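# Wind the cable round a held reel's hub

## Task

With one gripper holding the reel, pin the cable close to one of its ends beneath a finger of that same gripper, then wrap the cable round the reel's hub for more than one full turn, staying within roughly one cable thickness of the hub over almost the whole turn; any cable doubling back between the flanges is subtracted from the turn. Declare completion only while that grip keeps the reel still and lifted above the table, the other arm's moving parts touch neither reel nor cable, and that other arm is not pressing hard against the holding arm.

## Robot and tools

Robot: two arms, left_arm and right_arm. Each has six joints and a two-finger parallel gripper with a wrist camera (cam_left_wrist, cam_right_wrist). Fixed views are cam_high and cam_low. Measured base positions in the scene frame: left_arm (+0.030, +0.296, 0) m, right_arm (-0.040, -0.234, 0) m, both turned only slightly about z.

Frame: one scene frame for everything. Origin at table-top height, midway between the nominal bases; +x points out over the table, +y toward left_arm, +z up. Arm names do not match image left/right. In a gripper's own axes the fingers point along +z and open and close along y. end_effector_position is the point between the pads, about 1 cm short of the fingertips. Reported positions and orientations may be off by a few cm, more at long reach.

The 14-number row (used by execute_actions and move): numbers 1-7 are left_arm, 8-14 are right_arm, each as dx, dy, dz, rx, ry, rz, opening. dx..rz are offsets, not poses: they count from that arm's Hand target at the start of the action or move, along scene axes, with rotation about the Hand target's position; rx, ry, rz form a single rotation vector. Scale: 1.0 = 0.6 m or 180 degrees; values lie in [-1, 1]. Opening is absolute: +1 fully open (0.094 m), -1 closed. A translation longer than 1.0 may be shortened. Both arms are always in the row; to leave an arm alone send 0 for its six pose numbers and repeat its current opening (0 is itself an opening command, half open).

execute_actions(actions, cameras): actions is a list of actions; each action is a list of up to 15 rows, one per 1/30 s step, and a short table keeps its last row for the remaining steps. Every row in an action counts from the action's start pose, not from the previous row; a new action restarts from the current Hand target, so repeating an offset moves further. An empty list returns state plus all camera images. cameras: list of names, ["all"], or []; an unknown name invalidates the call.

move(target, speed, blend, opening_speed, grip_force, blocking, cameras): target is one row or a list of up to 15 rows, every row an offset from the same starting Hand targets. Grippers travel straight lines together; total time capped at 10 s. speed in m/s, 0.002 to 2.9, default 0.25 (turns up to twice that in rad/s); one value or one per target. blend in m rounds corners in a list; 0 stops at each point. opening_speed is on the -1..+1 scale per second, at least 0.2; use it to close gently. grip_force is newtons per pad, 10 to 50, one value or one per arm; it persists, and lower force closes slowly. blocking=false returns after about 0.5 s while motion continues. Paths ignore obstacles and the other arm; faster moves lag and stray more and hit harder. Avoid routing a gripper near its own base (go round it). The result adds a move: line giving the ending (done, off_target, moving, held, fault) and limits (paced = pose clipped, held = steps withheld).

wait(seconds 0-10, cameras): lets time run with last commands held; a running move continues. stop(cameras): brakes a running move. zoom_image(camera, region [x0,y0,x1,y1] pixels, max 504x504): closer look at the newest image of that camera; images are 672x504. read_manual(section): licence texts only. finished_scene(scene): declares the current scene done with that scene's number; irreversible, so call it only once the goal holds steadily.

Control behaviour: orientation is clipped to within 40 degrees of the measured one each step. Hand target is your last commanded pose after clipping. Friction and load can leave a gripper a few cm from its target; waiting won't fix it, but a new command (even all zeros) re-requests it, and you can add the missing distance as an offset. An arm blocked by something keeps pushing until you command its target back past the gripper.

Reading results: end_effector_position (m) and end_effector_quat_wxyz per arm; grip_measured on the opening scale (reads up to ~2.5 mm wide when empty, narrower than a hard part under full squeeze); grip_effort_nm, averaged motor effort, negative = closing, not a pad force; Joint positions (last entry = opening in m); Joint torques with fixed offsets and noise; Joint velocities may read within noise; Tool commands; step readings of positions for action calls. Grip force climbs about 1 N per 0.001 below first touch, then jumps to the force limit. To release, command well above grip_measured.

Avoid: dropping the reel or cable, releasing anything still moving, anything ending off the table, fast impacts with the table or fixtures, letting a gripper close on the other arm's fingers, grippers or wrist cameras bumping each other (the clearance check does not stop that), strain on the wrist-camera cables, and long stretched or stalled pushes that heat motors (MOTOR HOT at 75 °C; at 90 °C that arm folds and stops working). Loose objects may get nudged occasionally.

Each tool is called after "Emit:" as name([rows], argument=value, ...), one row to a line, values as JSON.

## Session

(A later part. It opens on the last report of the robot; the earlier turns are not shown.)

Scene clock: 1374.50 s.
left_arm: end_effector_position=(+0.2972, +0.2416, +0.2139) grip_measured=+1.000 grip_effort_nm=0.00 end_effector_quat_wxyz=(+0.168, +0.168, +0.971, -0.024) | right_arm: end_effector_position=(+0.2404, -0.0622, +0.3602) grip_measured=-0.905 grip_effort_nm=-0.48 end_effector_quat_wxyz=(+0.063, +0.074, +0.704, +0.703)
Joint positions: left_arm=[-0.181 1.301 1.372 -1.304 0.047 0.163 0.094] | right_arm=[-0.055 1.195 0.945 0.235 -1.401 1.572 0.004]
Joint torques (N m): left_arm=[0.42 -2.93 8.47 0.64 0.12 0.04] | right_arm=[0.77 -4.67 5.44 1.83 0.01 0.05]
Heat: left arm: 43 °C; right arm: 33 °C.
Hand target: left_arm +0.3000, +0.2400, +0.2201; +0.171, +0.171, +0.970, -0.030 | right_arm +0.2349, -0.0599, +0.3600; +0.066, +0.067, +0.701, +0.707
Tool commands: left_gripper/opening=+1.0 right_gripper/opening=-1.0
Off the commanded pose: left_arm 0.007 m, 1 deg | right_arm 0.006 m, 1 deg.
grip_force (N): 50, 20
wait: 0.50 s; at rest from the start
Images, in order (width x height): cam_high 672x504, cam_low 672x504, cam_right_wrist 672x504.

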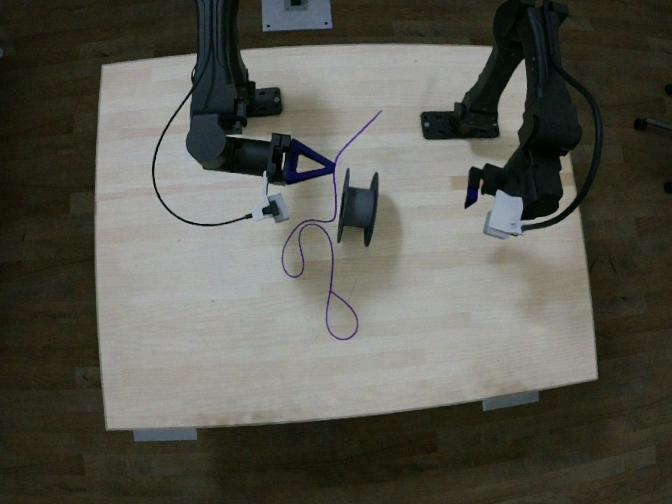

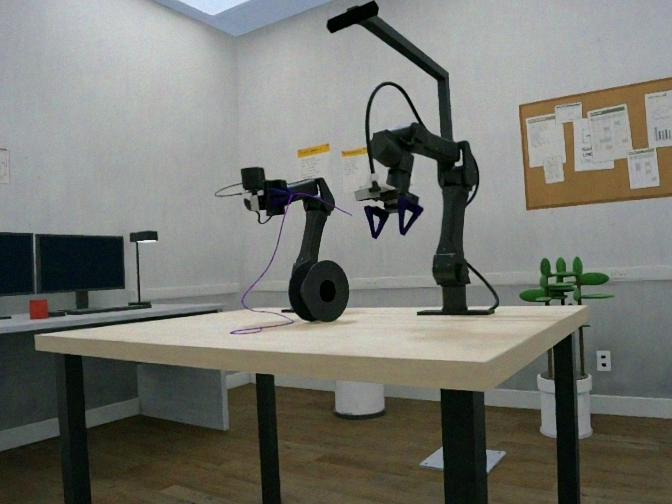

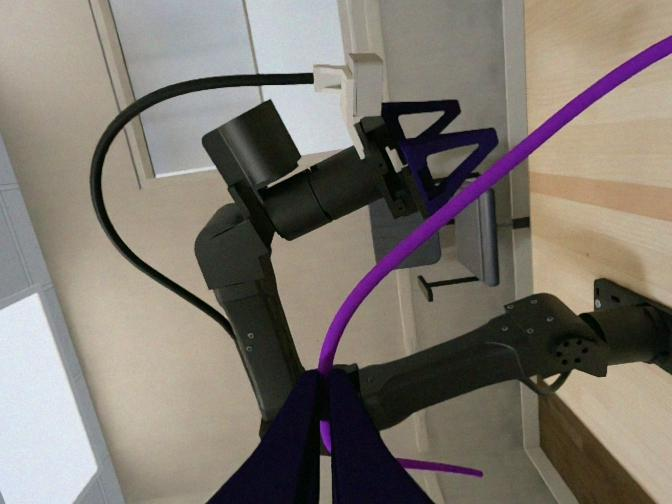

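Emit:
move(target=[0,0,0,0,0,0,1, 0.1593,0.0128,-0.1633,0,0,0,-1], speed=0.12, grip_force=[50,40], cameras=["cam_high","cam_low","cam_right_wrist"])

Emit:
zoom_image(camera="cam_high", region=[280, 130, 440, 270])

Emit:
zoom_image(camera="cam_low", region=[210, 170, 370, 350])

Scene clock: 1464.73 s.
left_arm: end_effector_position=(+0.2972, +0.2416, +0.2139) grip_measured=+1.000 grip_effort_nm=-0.01 end_effector_quat_wxyz=(+0.168, +0.168, +0.971, -0.024) | right_arm: end_effector_position=(+0.3311, -0.0552, +0.2649) grip_measured=-0.926 grip_effort_nm=-0.85 end_effector_quat_wxyz=(+0.068, +0.071, +0.702, +0.706)
Joint positions: left_arm=[-0.181 1.301 1.372 -1.304 0.047 0.163 0.094] | right_arm=[-0.027 1.66 0.927 0.757 -1.372 1.599 0.003]
Joint torques (N m): left_arm=[0.42 -2.93 8.46 0.64 0.12 0.05] | right_arm=[0.79 -5.89 5.96 1.85 0 0.04]
Heat: left arm: 43 °C; right arm: 32 °C.
Hand target: left_arm +0.3000, +0.2400, +0.2201; +0.171, +0.171, +0.970, -0.030 | right_arm +0.3305, -0.0522, +0.2620; +0.066, +0.067, +0.701, +0.707
Off the commanded pose: left_arm 0.007 m, 1 deg | right_arm 0.004 m, 0 deg.
grip_force (N): 50, 40
move: done
Images, in order (width x height): cam_high 672x504, cam_low 672x504, cam_right_wrist 672x504.

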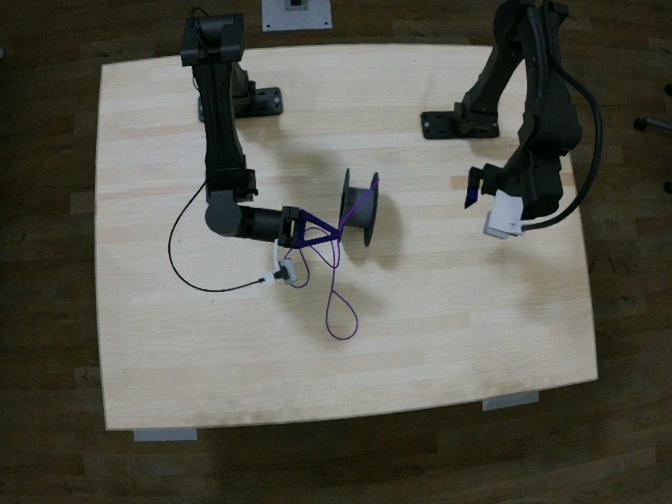

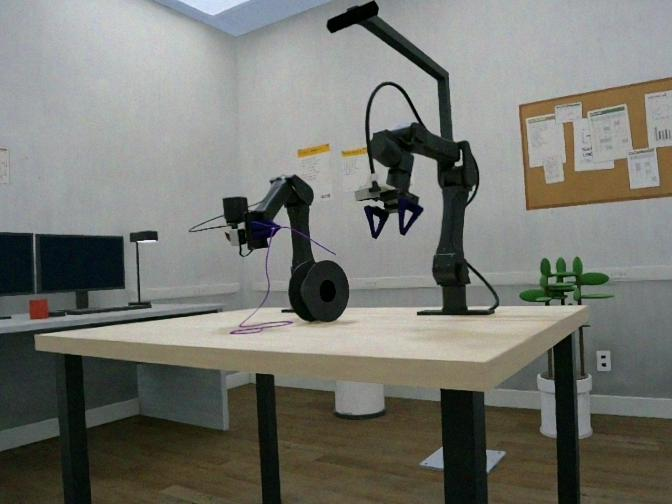

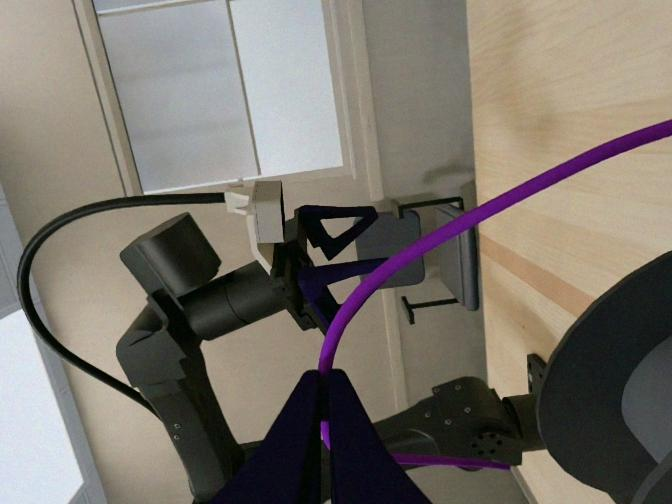

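Scaled by 3.150.

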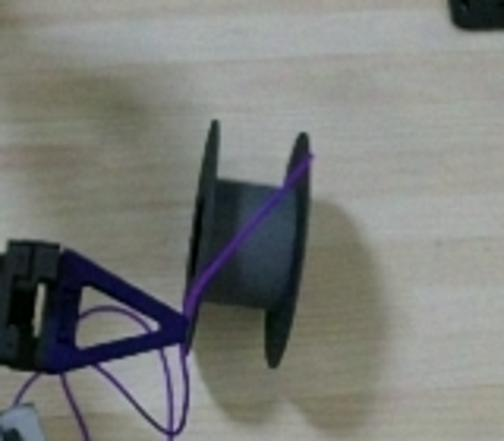

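Scaled by 2.800.

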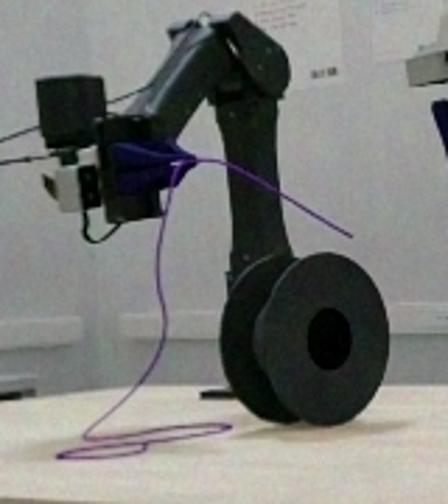

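Emit:
move(target=[0,0,0,0,0,0,1, 0.0433,-0.0193,-0.035,0,0,0,-1], speed=0.08, cameras=["cam_high","cam_low","cam_right_wrist"])

Emit:
zoom_image(camera="cam_high", region=[300, 140, 420, 270])

Emit:
zoom_image(camera="cam_low", region=[230, 200, 370, 340])

Scene clock: 1501.93 s.
left_arm: end_effector_position=(+0.2972, +0.2416, +0.2139) grip_measured=+1.000 grip_effort_nm=0.00 end_effector_quat_wxyz=(+0.168, +0.168, +0.971, -0.024) | right_arm: end_effector_position=(+0.3524, -0.0620, +0.2341) grip_measured=-0.926 grip_effort_nm=-0.85 end_effector_quat_wxyz=(+0.057, +0.082, +0.703, +0.704)
Joint positions: left_arm=[-0.181 1.301 1.372 -1.304 0.047 0.163 0.094] | right_arm=[-0.046 1.792 0.956 0.831 -1.389 1.601 0.003]
Joint torques (N m): left_arm=[0.42 -2.93 8.47 0.64 0.12 0.05] | right_arm=[-0.53 -6.45 8.51 1.81 -0.14 0.05]
Heat: left arm: 43 °C; right arm: 34 °C.
Hand target: left_arm +0.3000, +0.2400, +0.2201; +0.171, +0.171, +0.970, -0.030 | right_arm +0.3565, -0.0637, +0.2409; +0.066, +0.067, +0.701, +0.707
Off the commanded pose: left_arm 0.007 m, 1 deg | right_arm 0.008 m, 2 deg.
grip_force (N): 50, 40
move: done
Images, in order (width x height): cam_high 672x504, cam_low 672x504, cam_right_wrist 672x504.

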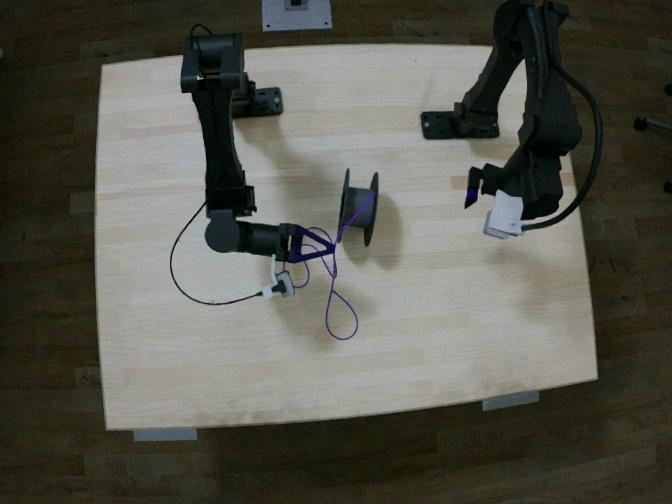

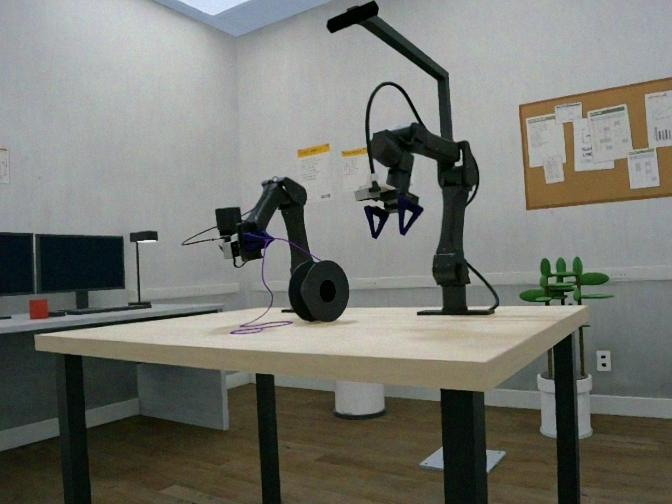

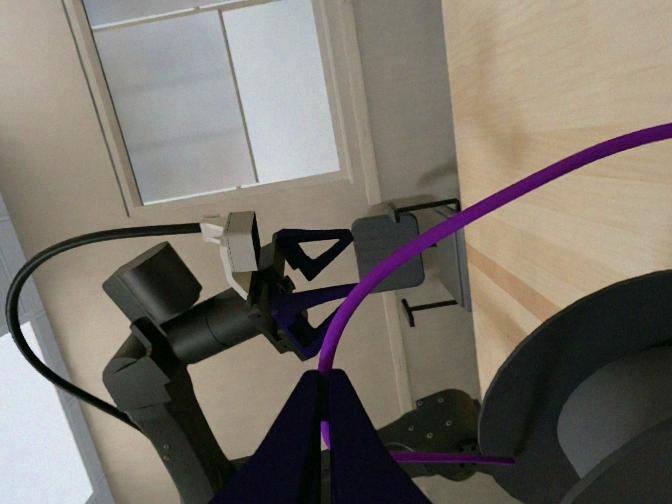

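Scaled by 3.877.

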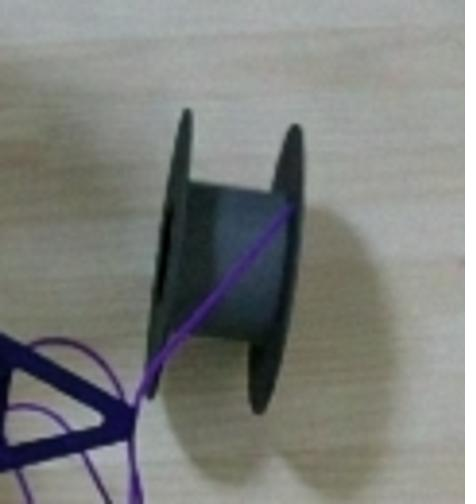

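Scaled by 3.600.

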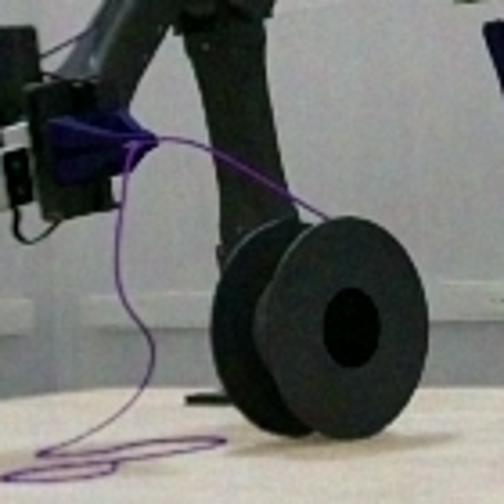

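Emit:
move(target=[-0.0667,-0.1667,-0.0418,0.0287,0.1077,0.0551,0.57, 0,0,0,0,0,0,-1], speed=0.15, cameras=["all"])

Scene clock: 1528.13 s.
left_arm: end_effector_position=(+0.2583, +0.1434, +0.1912) grip_measured=+0.572 grip_effort_nm=-0.11 end_effector_quat_wxyz=(+0.013, +0.090, +0.996, -0.004) | right_arm: end_effector_position=(+0.3523, -0.0620, +0.2347) grip_measured=-0.926 grip_effort_nm=-0.85 end_effector_quat_wxyz=(+0.058, +0.082, +0.702, +0.705)
Joint positions: left_arm=[-0.604 1.581 1.577 -1.54 -0.006 -0.416 0.074] | right_arm=[-0.046 1.792 0.956 0.836 -1.39 1.605 0.003]
Joint torques (N m): left_arm=[-0.32 -4.89 7.97 0.15 0.02 -0.09] | right_arm=[-0.49 -6.43 8.47 1.84 -0.13 0.06]
Heat: left arm: 43 °C; right arm: 35 °C.
Hand target: left_arm +0.2599, +0.1400, +0.1949; -0.001, +0.087, +0.996, +0.000 | right_arm +0.3564, -0.0637, +0.2409; +0.066, +0.067, +0.701, +0.707
Off the commanded pose: left_arm 0.005 m, 2 deg | right_arm 0.008 m, 2 deg.
joint sent to its limit (left arm) — joint 4 (wrist pitch), lower limit. The joint targets still meet the commanded pose.
grip_force (N): 50, 40
move: done

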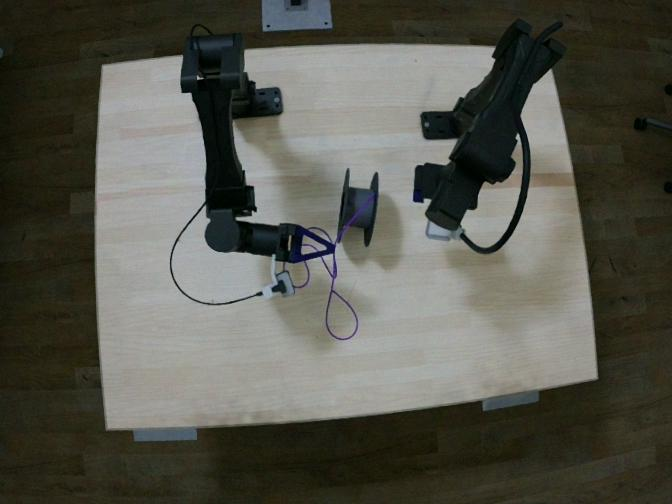

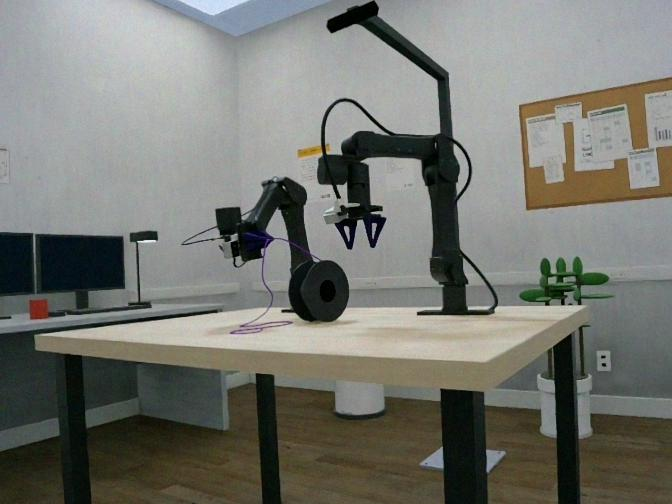

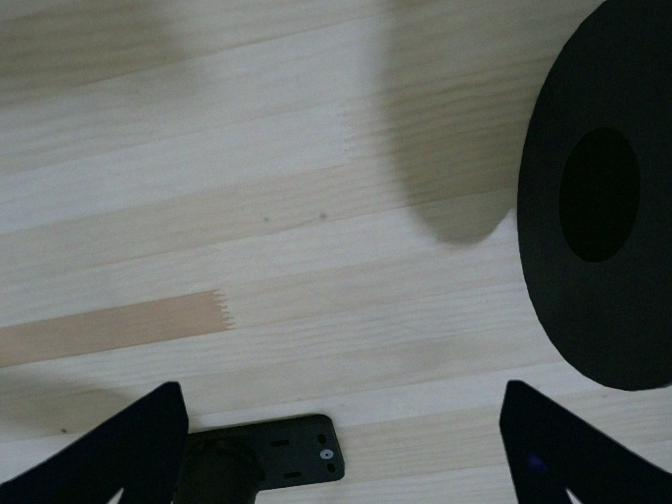

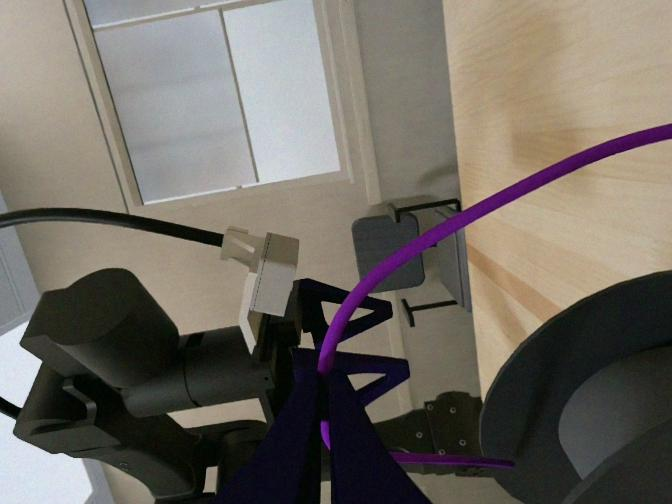

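Emit:
move(target=[-0.025,-0.1947,0.003,0,0,0.025,0.57, 0,0,0,0,0,0,-1], speed=0.12, cameras=["all"])

Scene clock: 1565.43 s.
left_arm: end_effector_position=(+0.2426, +0.0272, +0.1958) grip_measured=+0.572 grip_effort_nm=-0.10 end_effector_quat_wxyz=(+0.024, +0.052, +0.998, -0.026) | right_arm: end_effector_position=(+0.3523, -0.0620, +0.2347) grip_measured=-0.926 grip_effort_nm=-0.85 end_effector_quat_wxyz=(+0.058, +0.082, +0.702, +0.705)
Joint positions: left_arm=[-0.914 1.812 1.856 -1.545 -0.002 -0.801 0.074] | right_arm=[-0.046 1.792 0.956 0.837 -1.39 1.605 0.003]
Joint torques (N m): left_arm=[-0.09 -6.65 7.91 0.27 0 -0.15] | right_arm=[-0.5 -6.45 8.5 1.83 -0.14 0.05]
Heat: left arm: 40 °C; right arm: 35 °C.
Hand target: left_arm +0.2450, +0.0231, +0.1968; -0.001, +0.048, +0.999, +0.000 | right_arm +0.3564, -0.0637, +0.2409; +0.066, +0.067, +0.701, +0.707
Off the commanded pose: left_arm 0.005 m, 4 deg | right_arm 0.008 m, 2 deg.
joint sent to its limit (left arm) — joint 4 (wrist pitch), lower limit. The joint targets are off in orientation, not in position.
grip_force (N): 50, 40
move: off_target (left_arm)

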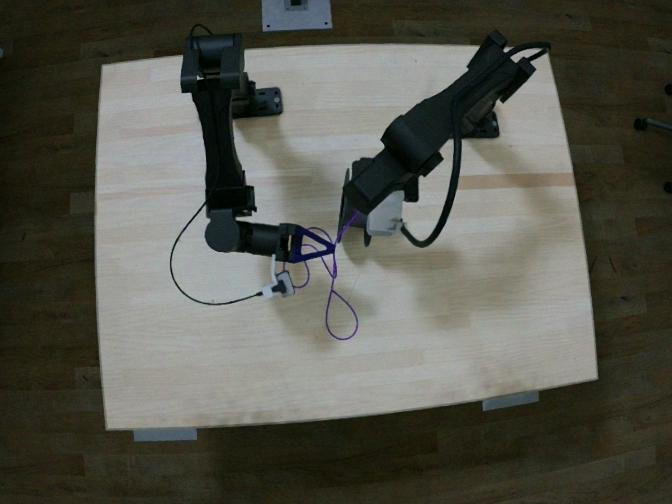

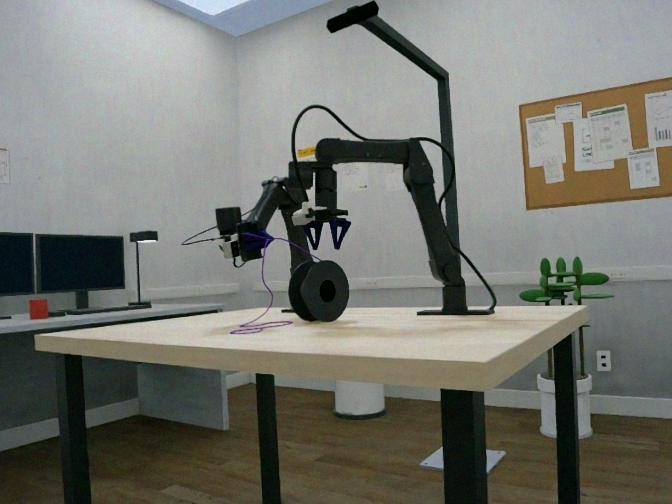

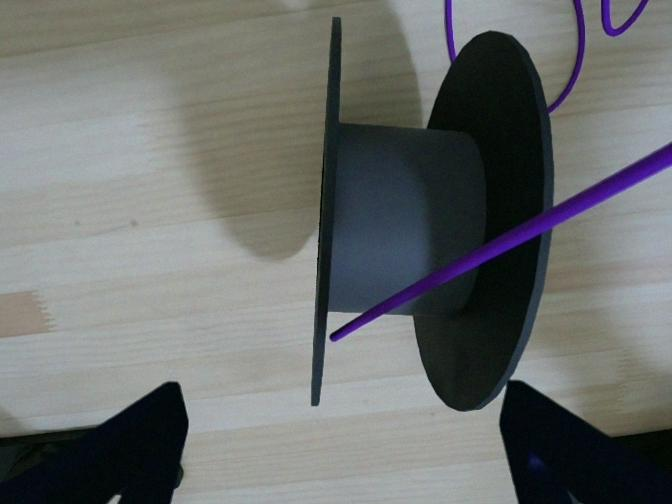

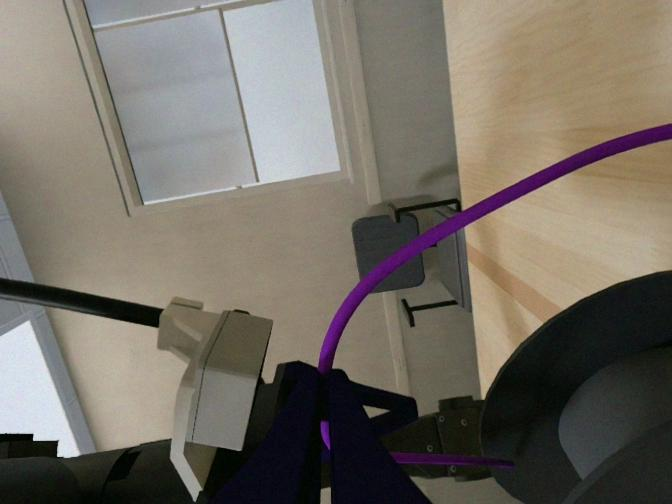

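Emit:
move(target=[-0.0032,0.0113,-0.0313,0,0,-0.025,0.66, 0,0,0,0,0,0,-1], speed=0.08, cameras=["cam_left_wrist","cam_low"])

Scene clock: 1598.07 s.
left_arm: end_effector_position=(+0.2436, +0.0261, +0.1894) grip_measured=+0.658 grip_effort_nm=0.10 end_effector_quat_wxyz=(+0.018, +0.086, +0.996, -0.018) | right_arm: end_effector_position=(+0.3523, -0.0620, +0.2347) grip_measured=-0.926 grip_effort_nm=-0.85 end_effector_quat_wxyz=(+0.058, +0.082, +0.702, +0.705)
Joint positions: left_arm=[-0.913 1.831 1.856 -1.545 -0.002 -0.732 0.078] | right_arm=[-0.046 1.792 0.956 0.837 -1.39 1.605 0.003]
Joint torques (N m): left_arm=[0.61 -6.67 4.27 0.24 0 0] | right_arm=[-0.57 -6.43 8.49 1.84 -0.12 0.05]
Heat: left arm: 40 °C; right arm: 35 °C.
Hand target: left_arm +0.2431, +0.0299, +0.1780; -0.001, +0.087, +0.996, +0.000 | right_arm +0.3564, -0.0637, +0.2409; +0.066, +0.067, +0.701, +0.707
Off the commanded pose: left_arm 0.012 m, 3 deg | right_arm 0.008 m, 2 deg.
joint sent to its limit (left arm) — joint 4 (wrist pitch), lower limit. The joint targets still meet the commanded pose.
grip_force (N): 50, 40
move: off_target (left_arm)
Images, in order (width x height): cam_low 672x504, cam_left_wrist 672x504.

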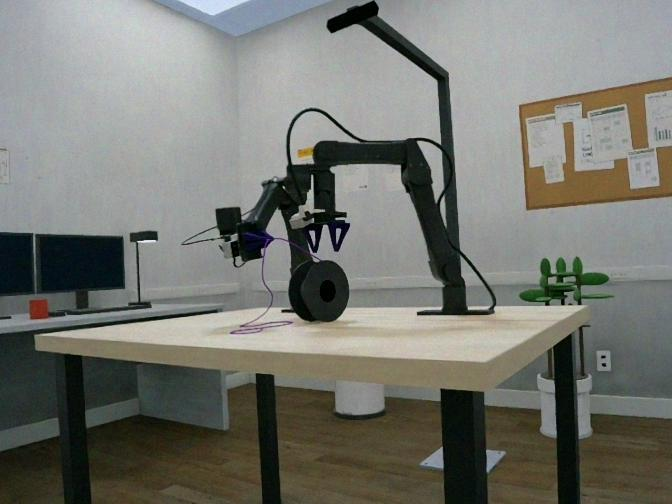

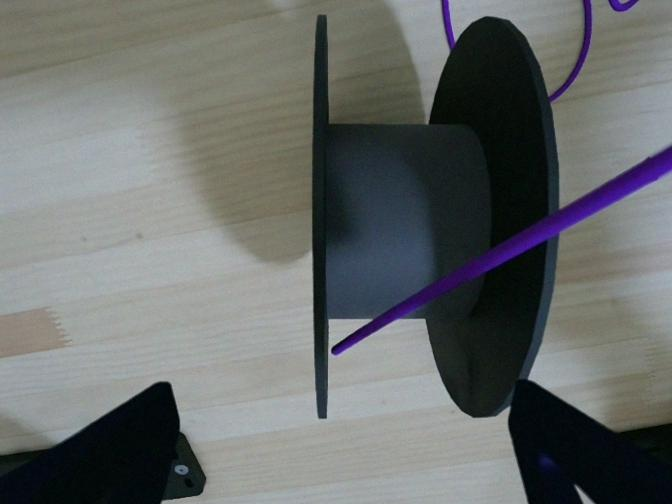

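Emit:
move(target=[-0.0048,0.0105,-0.0217,0,0,0,0.66, 0,0,0,0,0,0,-1], speed=0.06, cameras=["cam_left_wrist","cam_low"])

Scene clock: 1610.83 s.
left_arm: end_effector_position=(+0.2380, +0.0361, +0.1649) grip_measured=+0.658 grip_effort_nm=0.10 end_effector_quat_wxyz=(-0.005, +0.087, +0.996, +0.006) | right_arm: end_effector_position=(+0.3523, -0.0620, +0.2347) grip_measured=-0.926 grip_effort_nm=-0.85 end_effector_quat_wxyz=(+0.058, +0.082, +0.702, +0.705)
Joint positions: left_arm=[-0.908 1.831 1.758 -1.512 -0.002 -0.725 0.078] | right_arm=[-0.046 1.792 0.956 0.837 -1.39 1.605 0.003]
Joint torques (N m): left_arm=[0.55 -9.22 4.57 0.32 0 0.04] | right_arm=[-0.54 -6.41 8.49 1.83 -0.14 0.03]
Heat: left arm: 39 °C; right arm: 35 °C.
Hand target: left_arm +0.2401, +0.0363, +0.1650; -0.001, +0.087, +0.996, +0.000 | right_arm +0.3564, -0.0637, +0.2409; +0.066, +0.067, +0.701, +0.707
Off the commanded pose: left_arm 0.002 m, 1 deg | right_arm 0.008 m, 2 deg.
grip_force (N): 50, 40
move: done
Images, in order (width x height): cam_low 672x504, cam_left_wrist 672x504.

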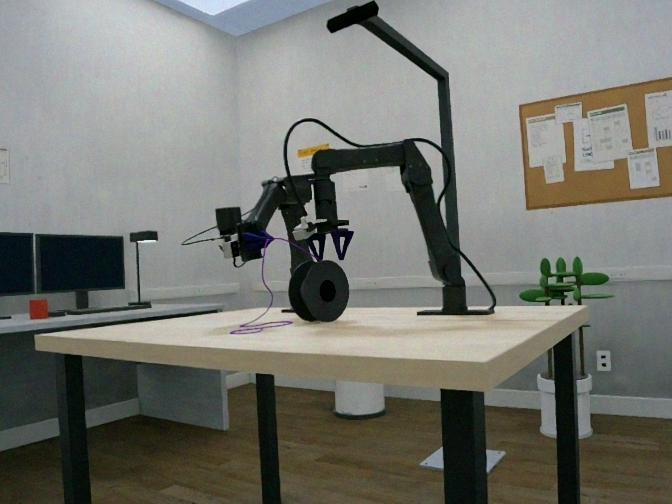

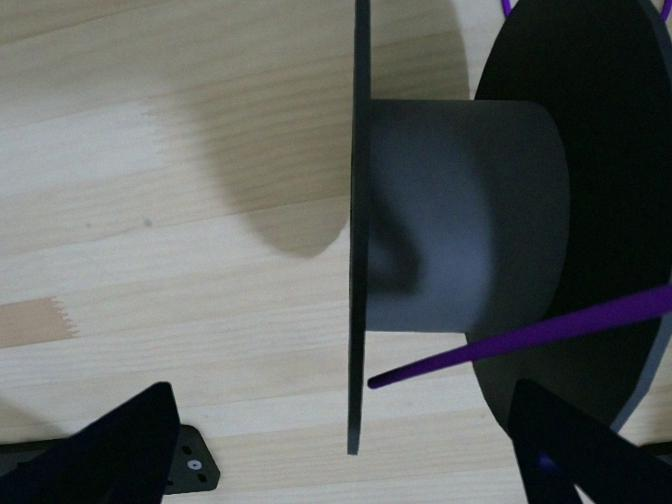

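Emit:
move(target=[0.0035,-0.0147,0,0,0,0,0.66, 0.0048,0.0245,0,0,0,0,-1], speed=0.05, cameras=["cam_left_wrist","cam_right_wrist","cam_high"])

Scene clock: 1634.07 s.
left_arm: end_effector_position=(+0.2381, +0.0360, +0.1649) grip_measured=+0.658 grip_effort_nm=0.10 end_effector_quat_wxyz=(-0.005, +0.087, +0.996, +0.006) | right_arm: end_effector_position=(+0.3539, -0.0514, +0.2342) grip_measured=-0.926 grip_effort_nm=-0.85 end_effector_quat_wxyz=(+0.056, +0.079, +0.703, +0.705)
Joint positions: left_arm=[-0.908 1.831 1.758 -1.512 -0.002 -0.725 0.078] | right_arm=[-0.017 1.802 0.967 0.837 -1.367 1.606 0.003]
Joint torques (N m): left_arm=[-0.46 -6.71 8.03 0.27 -0.01 -0.07] | right_arm=[0.58 -6.6 8.57 1.83 0.01 0.05]
Heat: left arm: 38 °C; right arm: 36 °C.
Hand target: left_arm +0.2422, +0.0274, +0.1650; -0.001, +0.087, +0.996, +0.000 | right_arm +0.3594, -0.0492, +0.2411; +0.066, +0.067, +0.701, +0.707
Off the commanded pose: left_arm 0.010 m, 1 deg | right_arm 0.009 m, 2 deg.
grip_force (N): 50, 40
move: done
Images, in order (width x height): cam_high 672x504, cam_left_wrist 672x504, cam_right_wrist 672x504.

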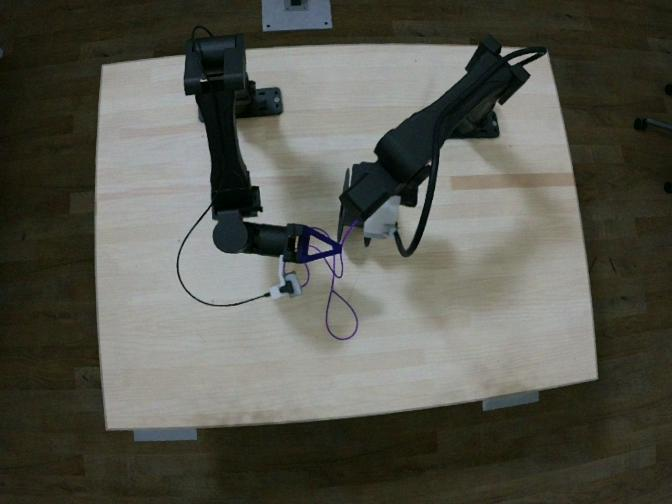

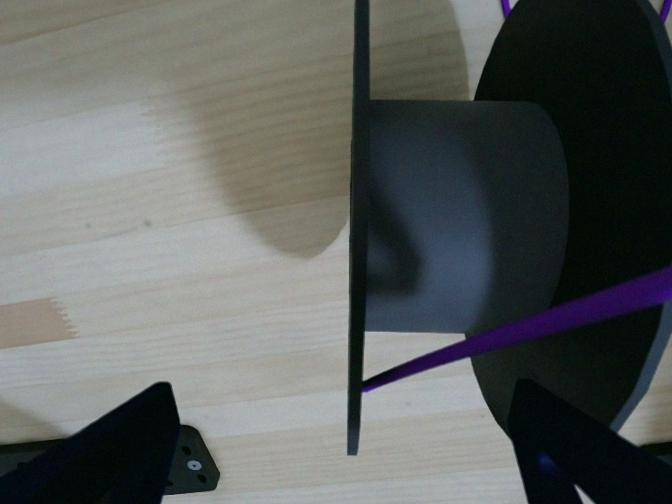

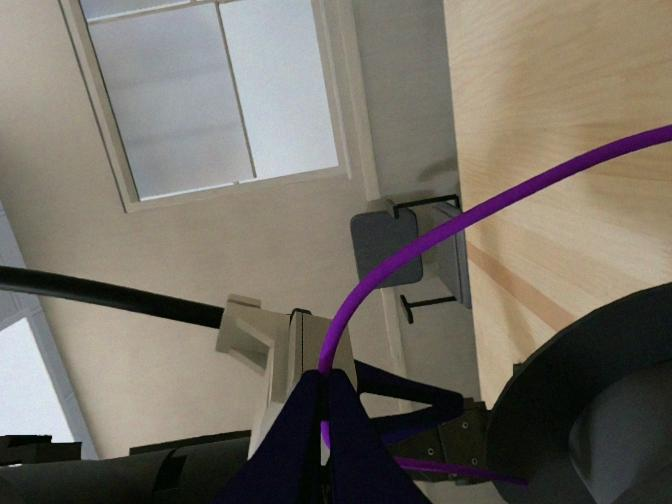

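Emit:
move(target=[-0.0002,0.0102,0,0,0,0,0.66, 0.0048,0.0245,0,0,0,0,-1], speed=0.05, cameras=["cam_left_wrist","cam_right_wrist","cam_low"])

Scene clock: 1645.73 s.
left_arm: end_effector_position=(+0.2381, +0.0360, +0.1649) grip_measured=+0.658 grip_effort_nm=0.10 end_effector_quat_wxyz=(-0.005, +0.087, +0.996, +0.006) | right_arm: end_effector_position=(+0.3569, -0.0371, +0.2346) grip_measured=-0.926 grip_effort_nm=-0.85 end_effector_quat_wxyz=(+0.057, +0.078, +0.702, +0.705)
Joint positions: left_arm=[-0.908 1.831 1.758 -1.512 -0.002 -0.725 0.078] | right_arm=[0.022 1.814 0.982 0.837 -1.328 1.606 0.003]
Joint torques (N m): left_arm=[0.53 -8.18 5.93 0.32 -0.01 0.03] | right_arm=[0.57 -6.78 8.66 1.78 0 0]
Heat: left arm: 39 °C; right arm: 36 °C.
Hand target: left_arm +0.2421, +0.0336, +0.1650; -0.001, +0.087, +0.996, +0.000 | right_arm +0.3623, -0.0345, +0.2411; +0.066, +0.067, +0.701, +0.707
Off the commanded pose: left_arm 0.005 m, 1 deg | right_arm 0.009 m, 2 deg.
grip_force (N): 50, 40
move: done
Images, in order (width x height): cam_low 672x504, cam_left_wrist 672x504, cam_right_wrist 672x504.

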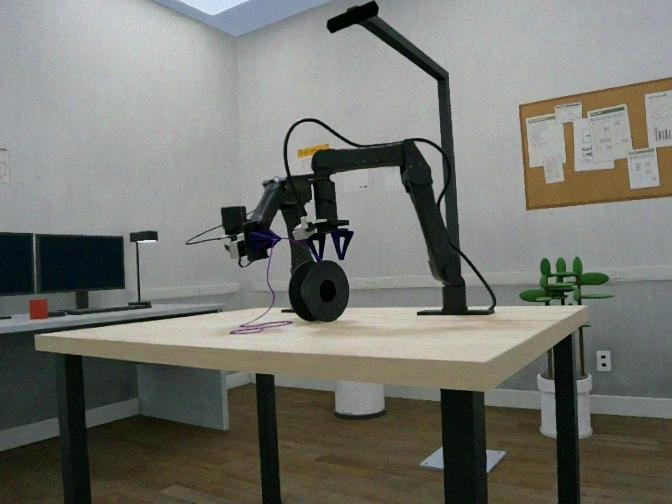

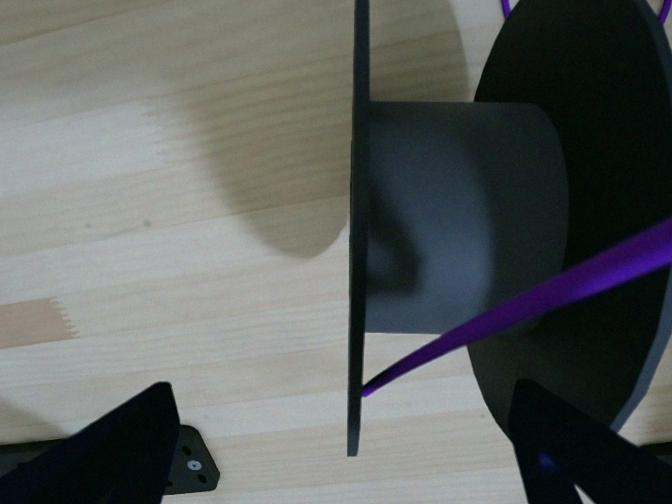

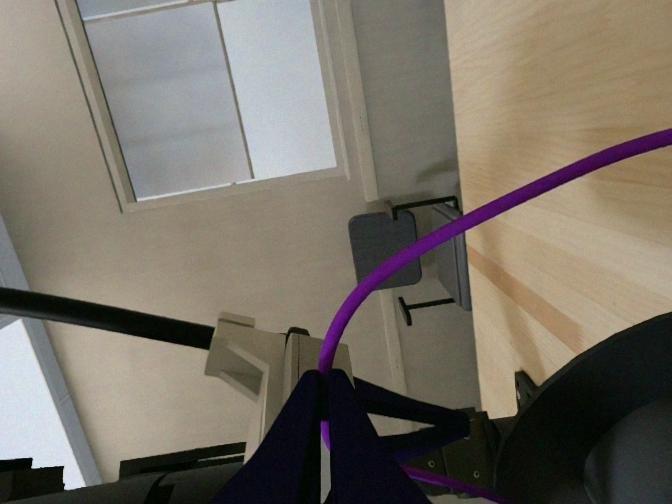

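Emit:
move(target=[0,0,-0.025,0,0,0,0.66, 0,0,0,0,0,0,-1], speed=0.05, cameras=["cam_left_wrist","cam_right_wrist","cam_low"])

Scene clock: 1655.13 s.
left_arm: end_effector_position=(+0.2401, +0.0335, +0.1517) grip_measured=+0.658 grip_effort_nm=0.10 end_effector_quat_wxyz=(-0.003, +0.087, +0.996, +0.004) | right_arm: end_effector_position=(+0.3570, -0.0371, +0.2346) grip_measured=-0.926 grip_effort_nm=-0.85 end_effector_quat_wxyz=(+0.057, +0.079, +0.702, +0.705)
Joint positions: left_arm=[-0.908 1.831 1.705 -1.454 -0.002 -0.725 0.078] | right_arm=[0.022 1.814 0.982 0.837 -1.327 1.606 0.003]
Joint torques (N m): left_arm=[0.51 -8.88 4.6 0.33 -0.01 0.03] | right_arm=[0.54 -6.75 8.7 1.77 0 0]
Heat: left arm: 39 °C; right arm: 38 °C.
Hand target: left_arm +0.2421, +0.0335, +0.1499; -0.001, +0.087, +0.996, +0.000 | right_arm +0.3623, -0.0345, +0.2411; +0.066, +0.067, +0.701, +0.707
Off the commanded pose: left_arm 0.003 m, 0 deg | right_arm 0.009 m, 2 deg.
grip_force (N): 50, 40
move: done
Images, in order (width x height): cam_low 672x504, cam_left_wrist 672x504, cam_right_wrist 672x504.

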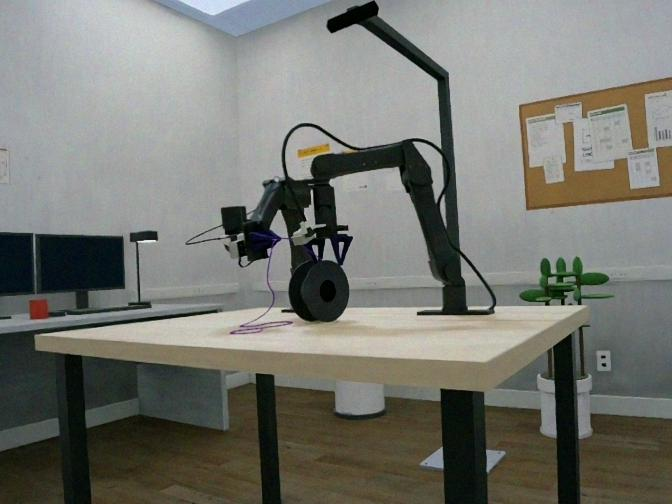

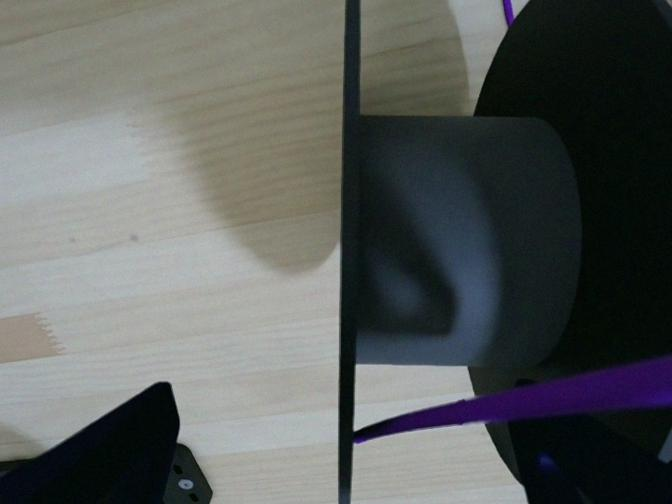

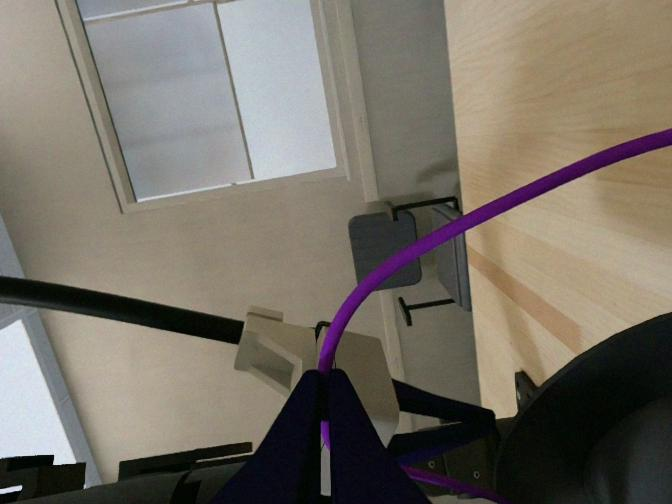

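Emit:
zoom_image(camera="cam_left_wrist", region=[330, 320, 672, 504])

Scaled by 1.474.

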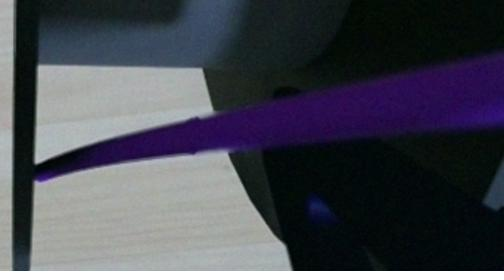

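Emit:
move(target=[0,0,-0.015,0,0,0,0.66, 0,0,0,0,0,0,-1], speed=0.04, cameras=["cam_left_wrist","cam_low"])

Emit:
zoom_image(camera="cam_left_wrist", region=[330, 320, 672, 504])

Emit:
zoom_image(camera="cam_low", region=[230, 200, 370, 340])

Scene clock: 1679.80 s.
left_arm: end_effector_position=(+0.2402, +0.0334, +0.1418) grip_measured=+0.658 grip_effort_nm=0.10 end_effector_quat_wxyz=(-0.004, +0.087, +0.996, +0.005) | right_arm: end_effector_position=(+0.3570, -0.0371, +0.2346) grip_measured=-0.926 grip_effort_nm=-0.85 end_effector_quat_wxyz=(+0.057, +0.079, +0.702, +0.705)
Joint positions: left_arm=[-0.908 1.831 1.665 -1.418 -0.002 -0.725 0.078] | right_arm=[0.022 1.814 0.982 0.837 -1.327 1.606 0.003]
Joint torques (N m): left_arm=[0.53 -9.16 4.6 0.34 0 0.04] | right_arm=[0.54 -6.75 8.66 1.76 0.04 0.01]
Heat: left arm: 38 °C; right arm: 39 °C.
Hand target: left_arm +0.2421, +0.0335, +0.1410; -0.001, +0.087, +0.996, +0.000 | right_arm +0.3623, -0.0345, +0.2411; +0.066, +0.067, +0.701, +0.707
Off the commanded pose: left_arm 0.002 m, 1 deg | right_arm 0.009 m, 2 deg.
grip_force (N): 50, 40
move: done
Images, in order (width x height): cam_low 672x504, cam_left_wrist 672x504.

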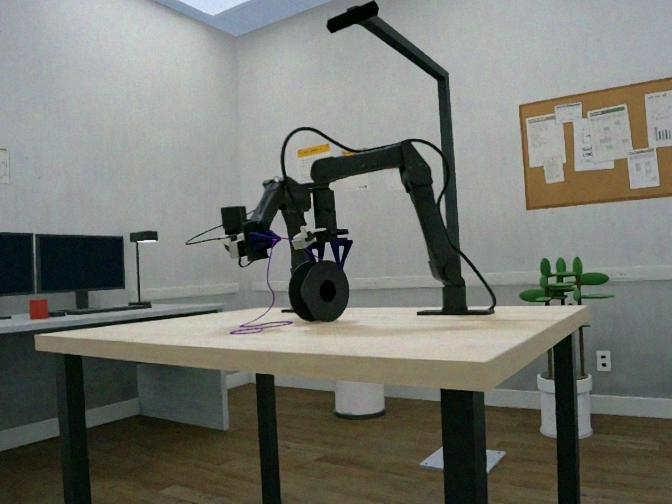

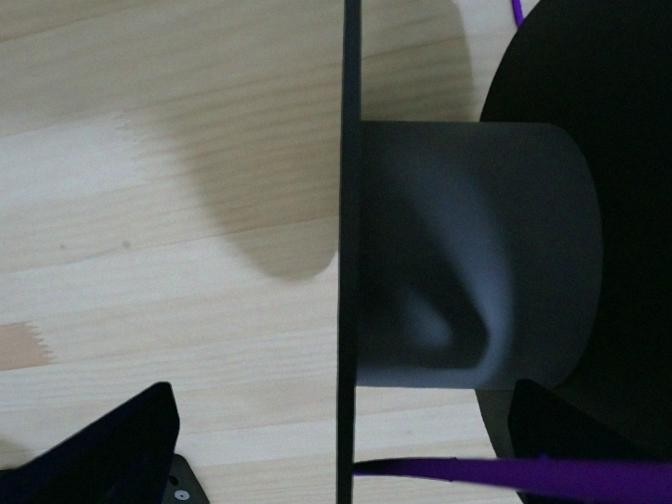

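Scaled by 1.474.

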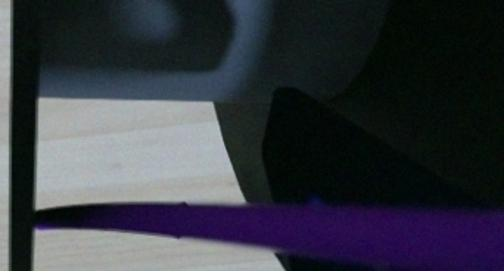

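Scaled by 3.600.

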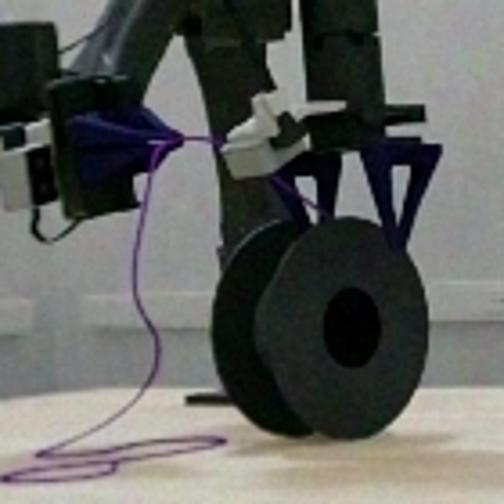

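Emit:
move(target=[0,0,0,0,0,0,-1, 0,0,0,0,0,0,-1], opening_speed=0.35, cameras=["cam_left_wrist","cam_low","cam_high","cam_right_wrist"])

Emit:
zoom_image(camera="cam_low", region=[230, 200, 370, 340])

Scene clock: 1702.67 s.
left_arm: end_effector_position=(+0.2409, +0.0318, +0.1418) grip_measured=-0.881 grip_effort_nm=-1.03 end_effector_quat_wxyz=(-0.002, +0.087, +0.996, +0.002) | right_arm: end_effector_position=(+0.3570, -0.0371, +0.2346) grip_measured=-0.926 grip_effort_nm=-0.85 end_effector_quat_wxyz=(+0.057, +0.079, +0.702, +0.705)
Joint positions: left_arm=[-0.908 1.831 1.665 -1.411 0.001 -0.725 0.006] | right_arm=[0.022 1.814 0.982 0.837 -1.327 1.606 0.003]
Joint torques (N m): left_arm=[0.51 -9.17 4.59 0.31 -0.02 0.03] | right_arm=[0.55 -6.71 8.72 1.77 0.03 0]
Heat: left arm: 37 °C; right arm: 40 °C.
Hand target: left_arm +0.2422, +0.0335, +0.1410; -0.001, +0.087, +0.996, +0.000 | right_arm +0.3622, -0.0345, +0.2411; +0.066, +0.067, +0.701, +0.707
Off the commanded pose: left_arm 0.002 m, 0 deg | right_arm 0.009 m, 2 deg.
grip_force (N): 50, 40
move: done

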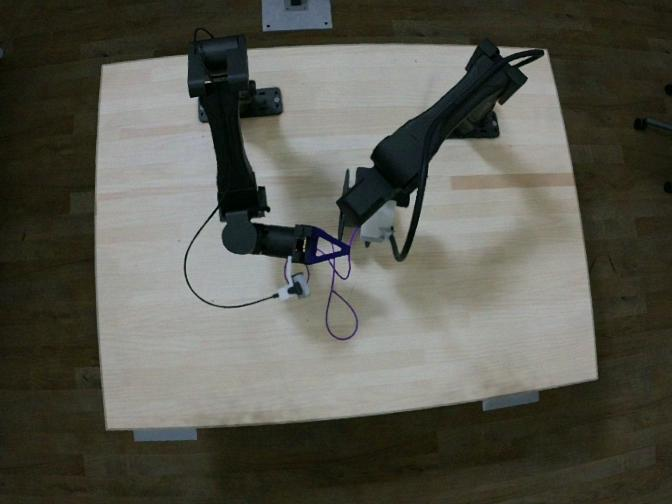

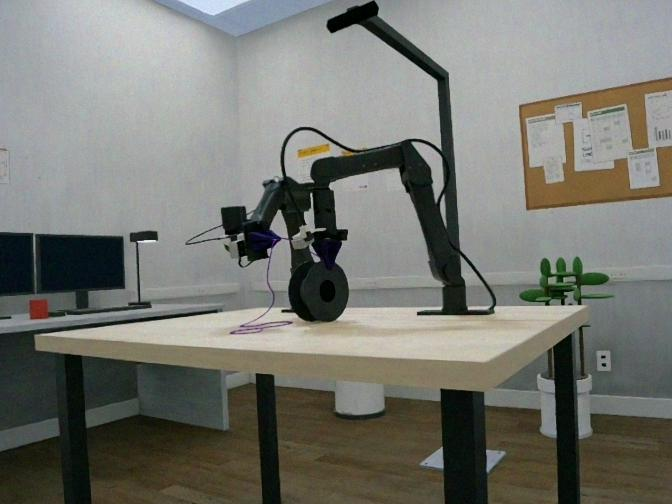

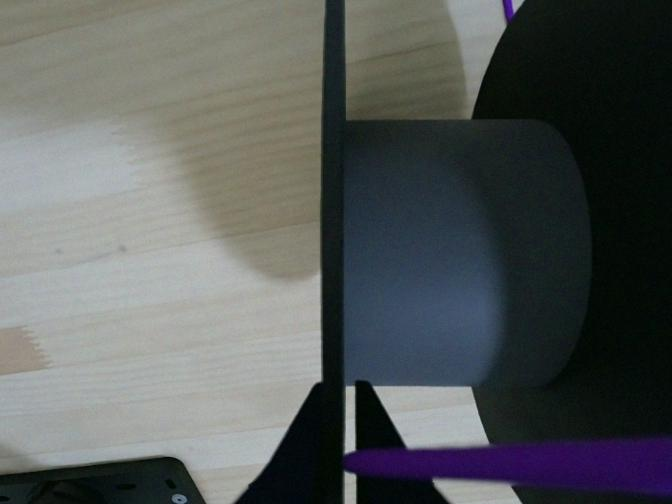

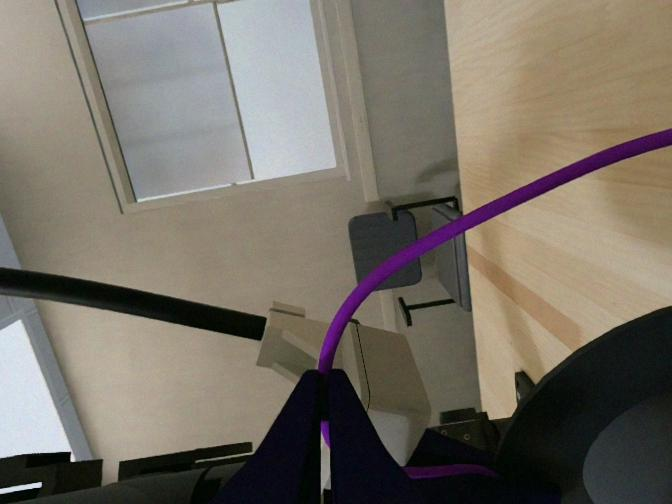

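Scaled by 3.600.

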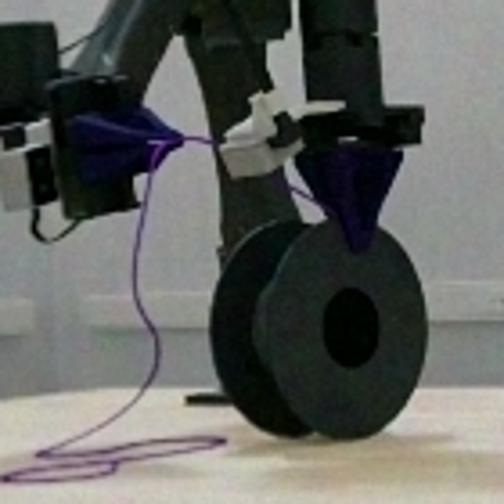

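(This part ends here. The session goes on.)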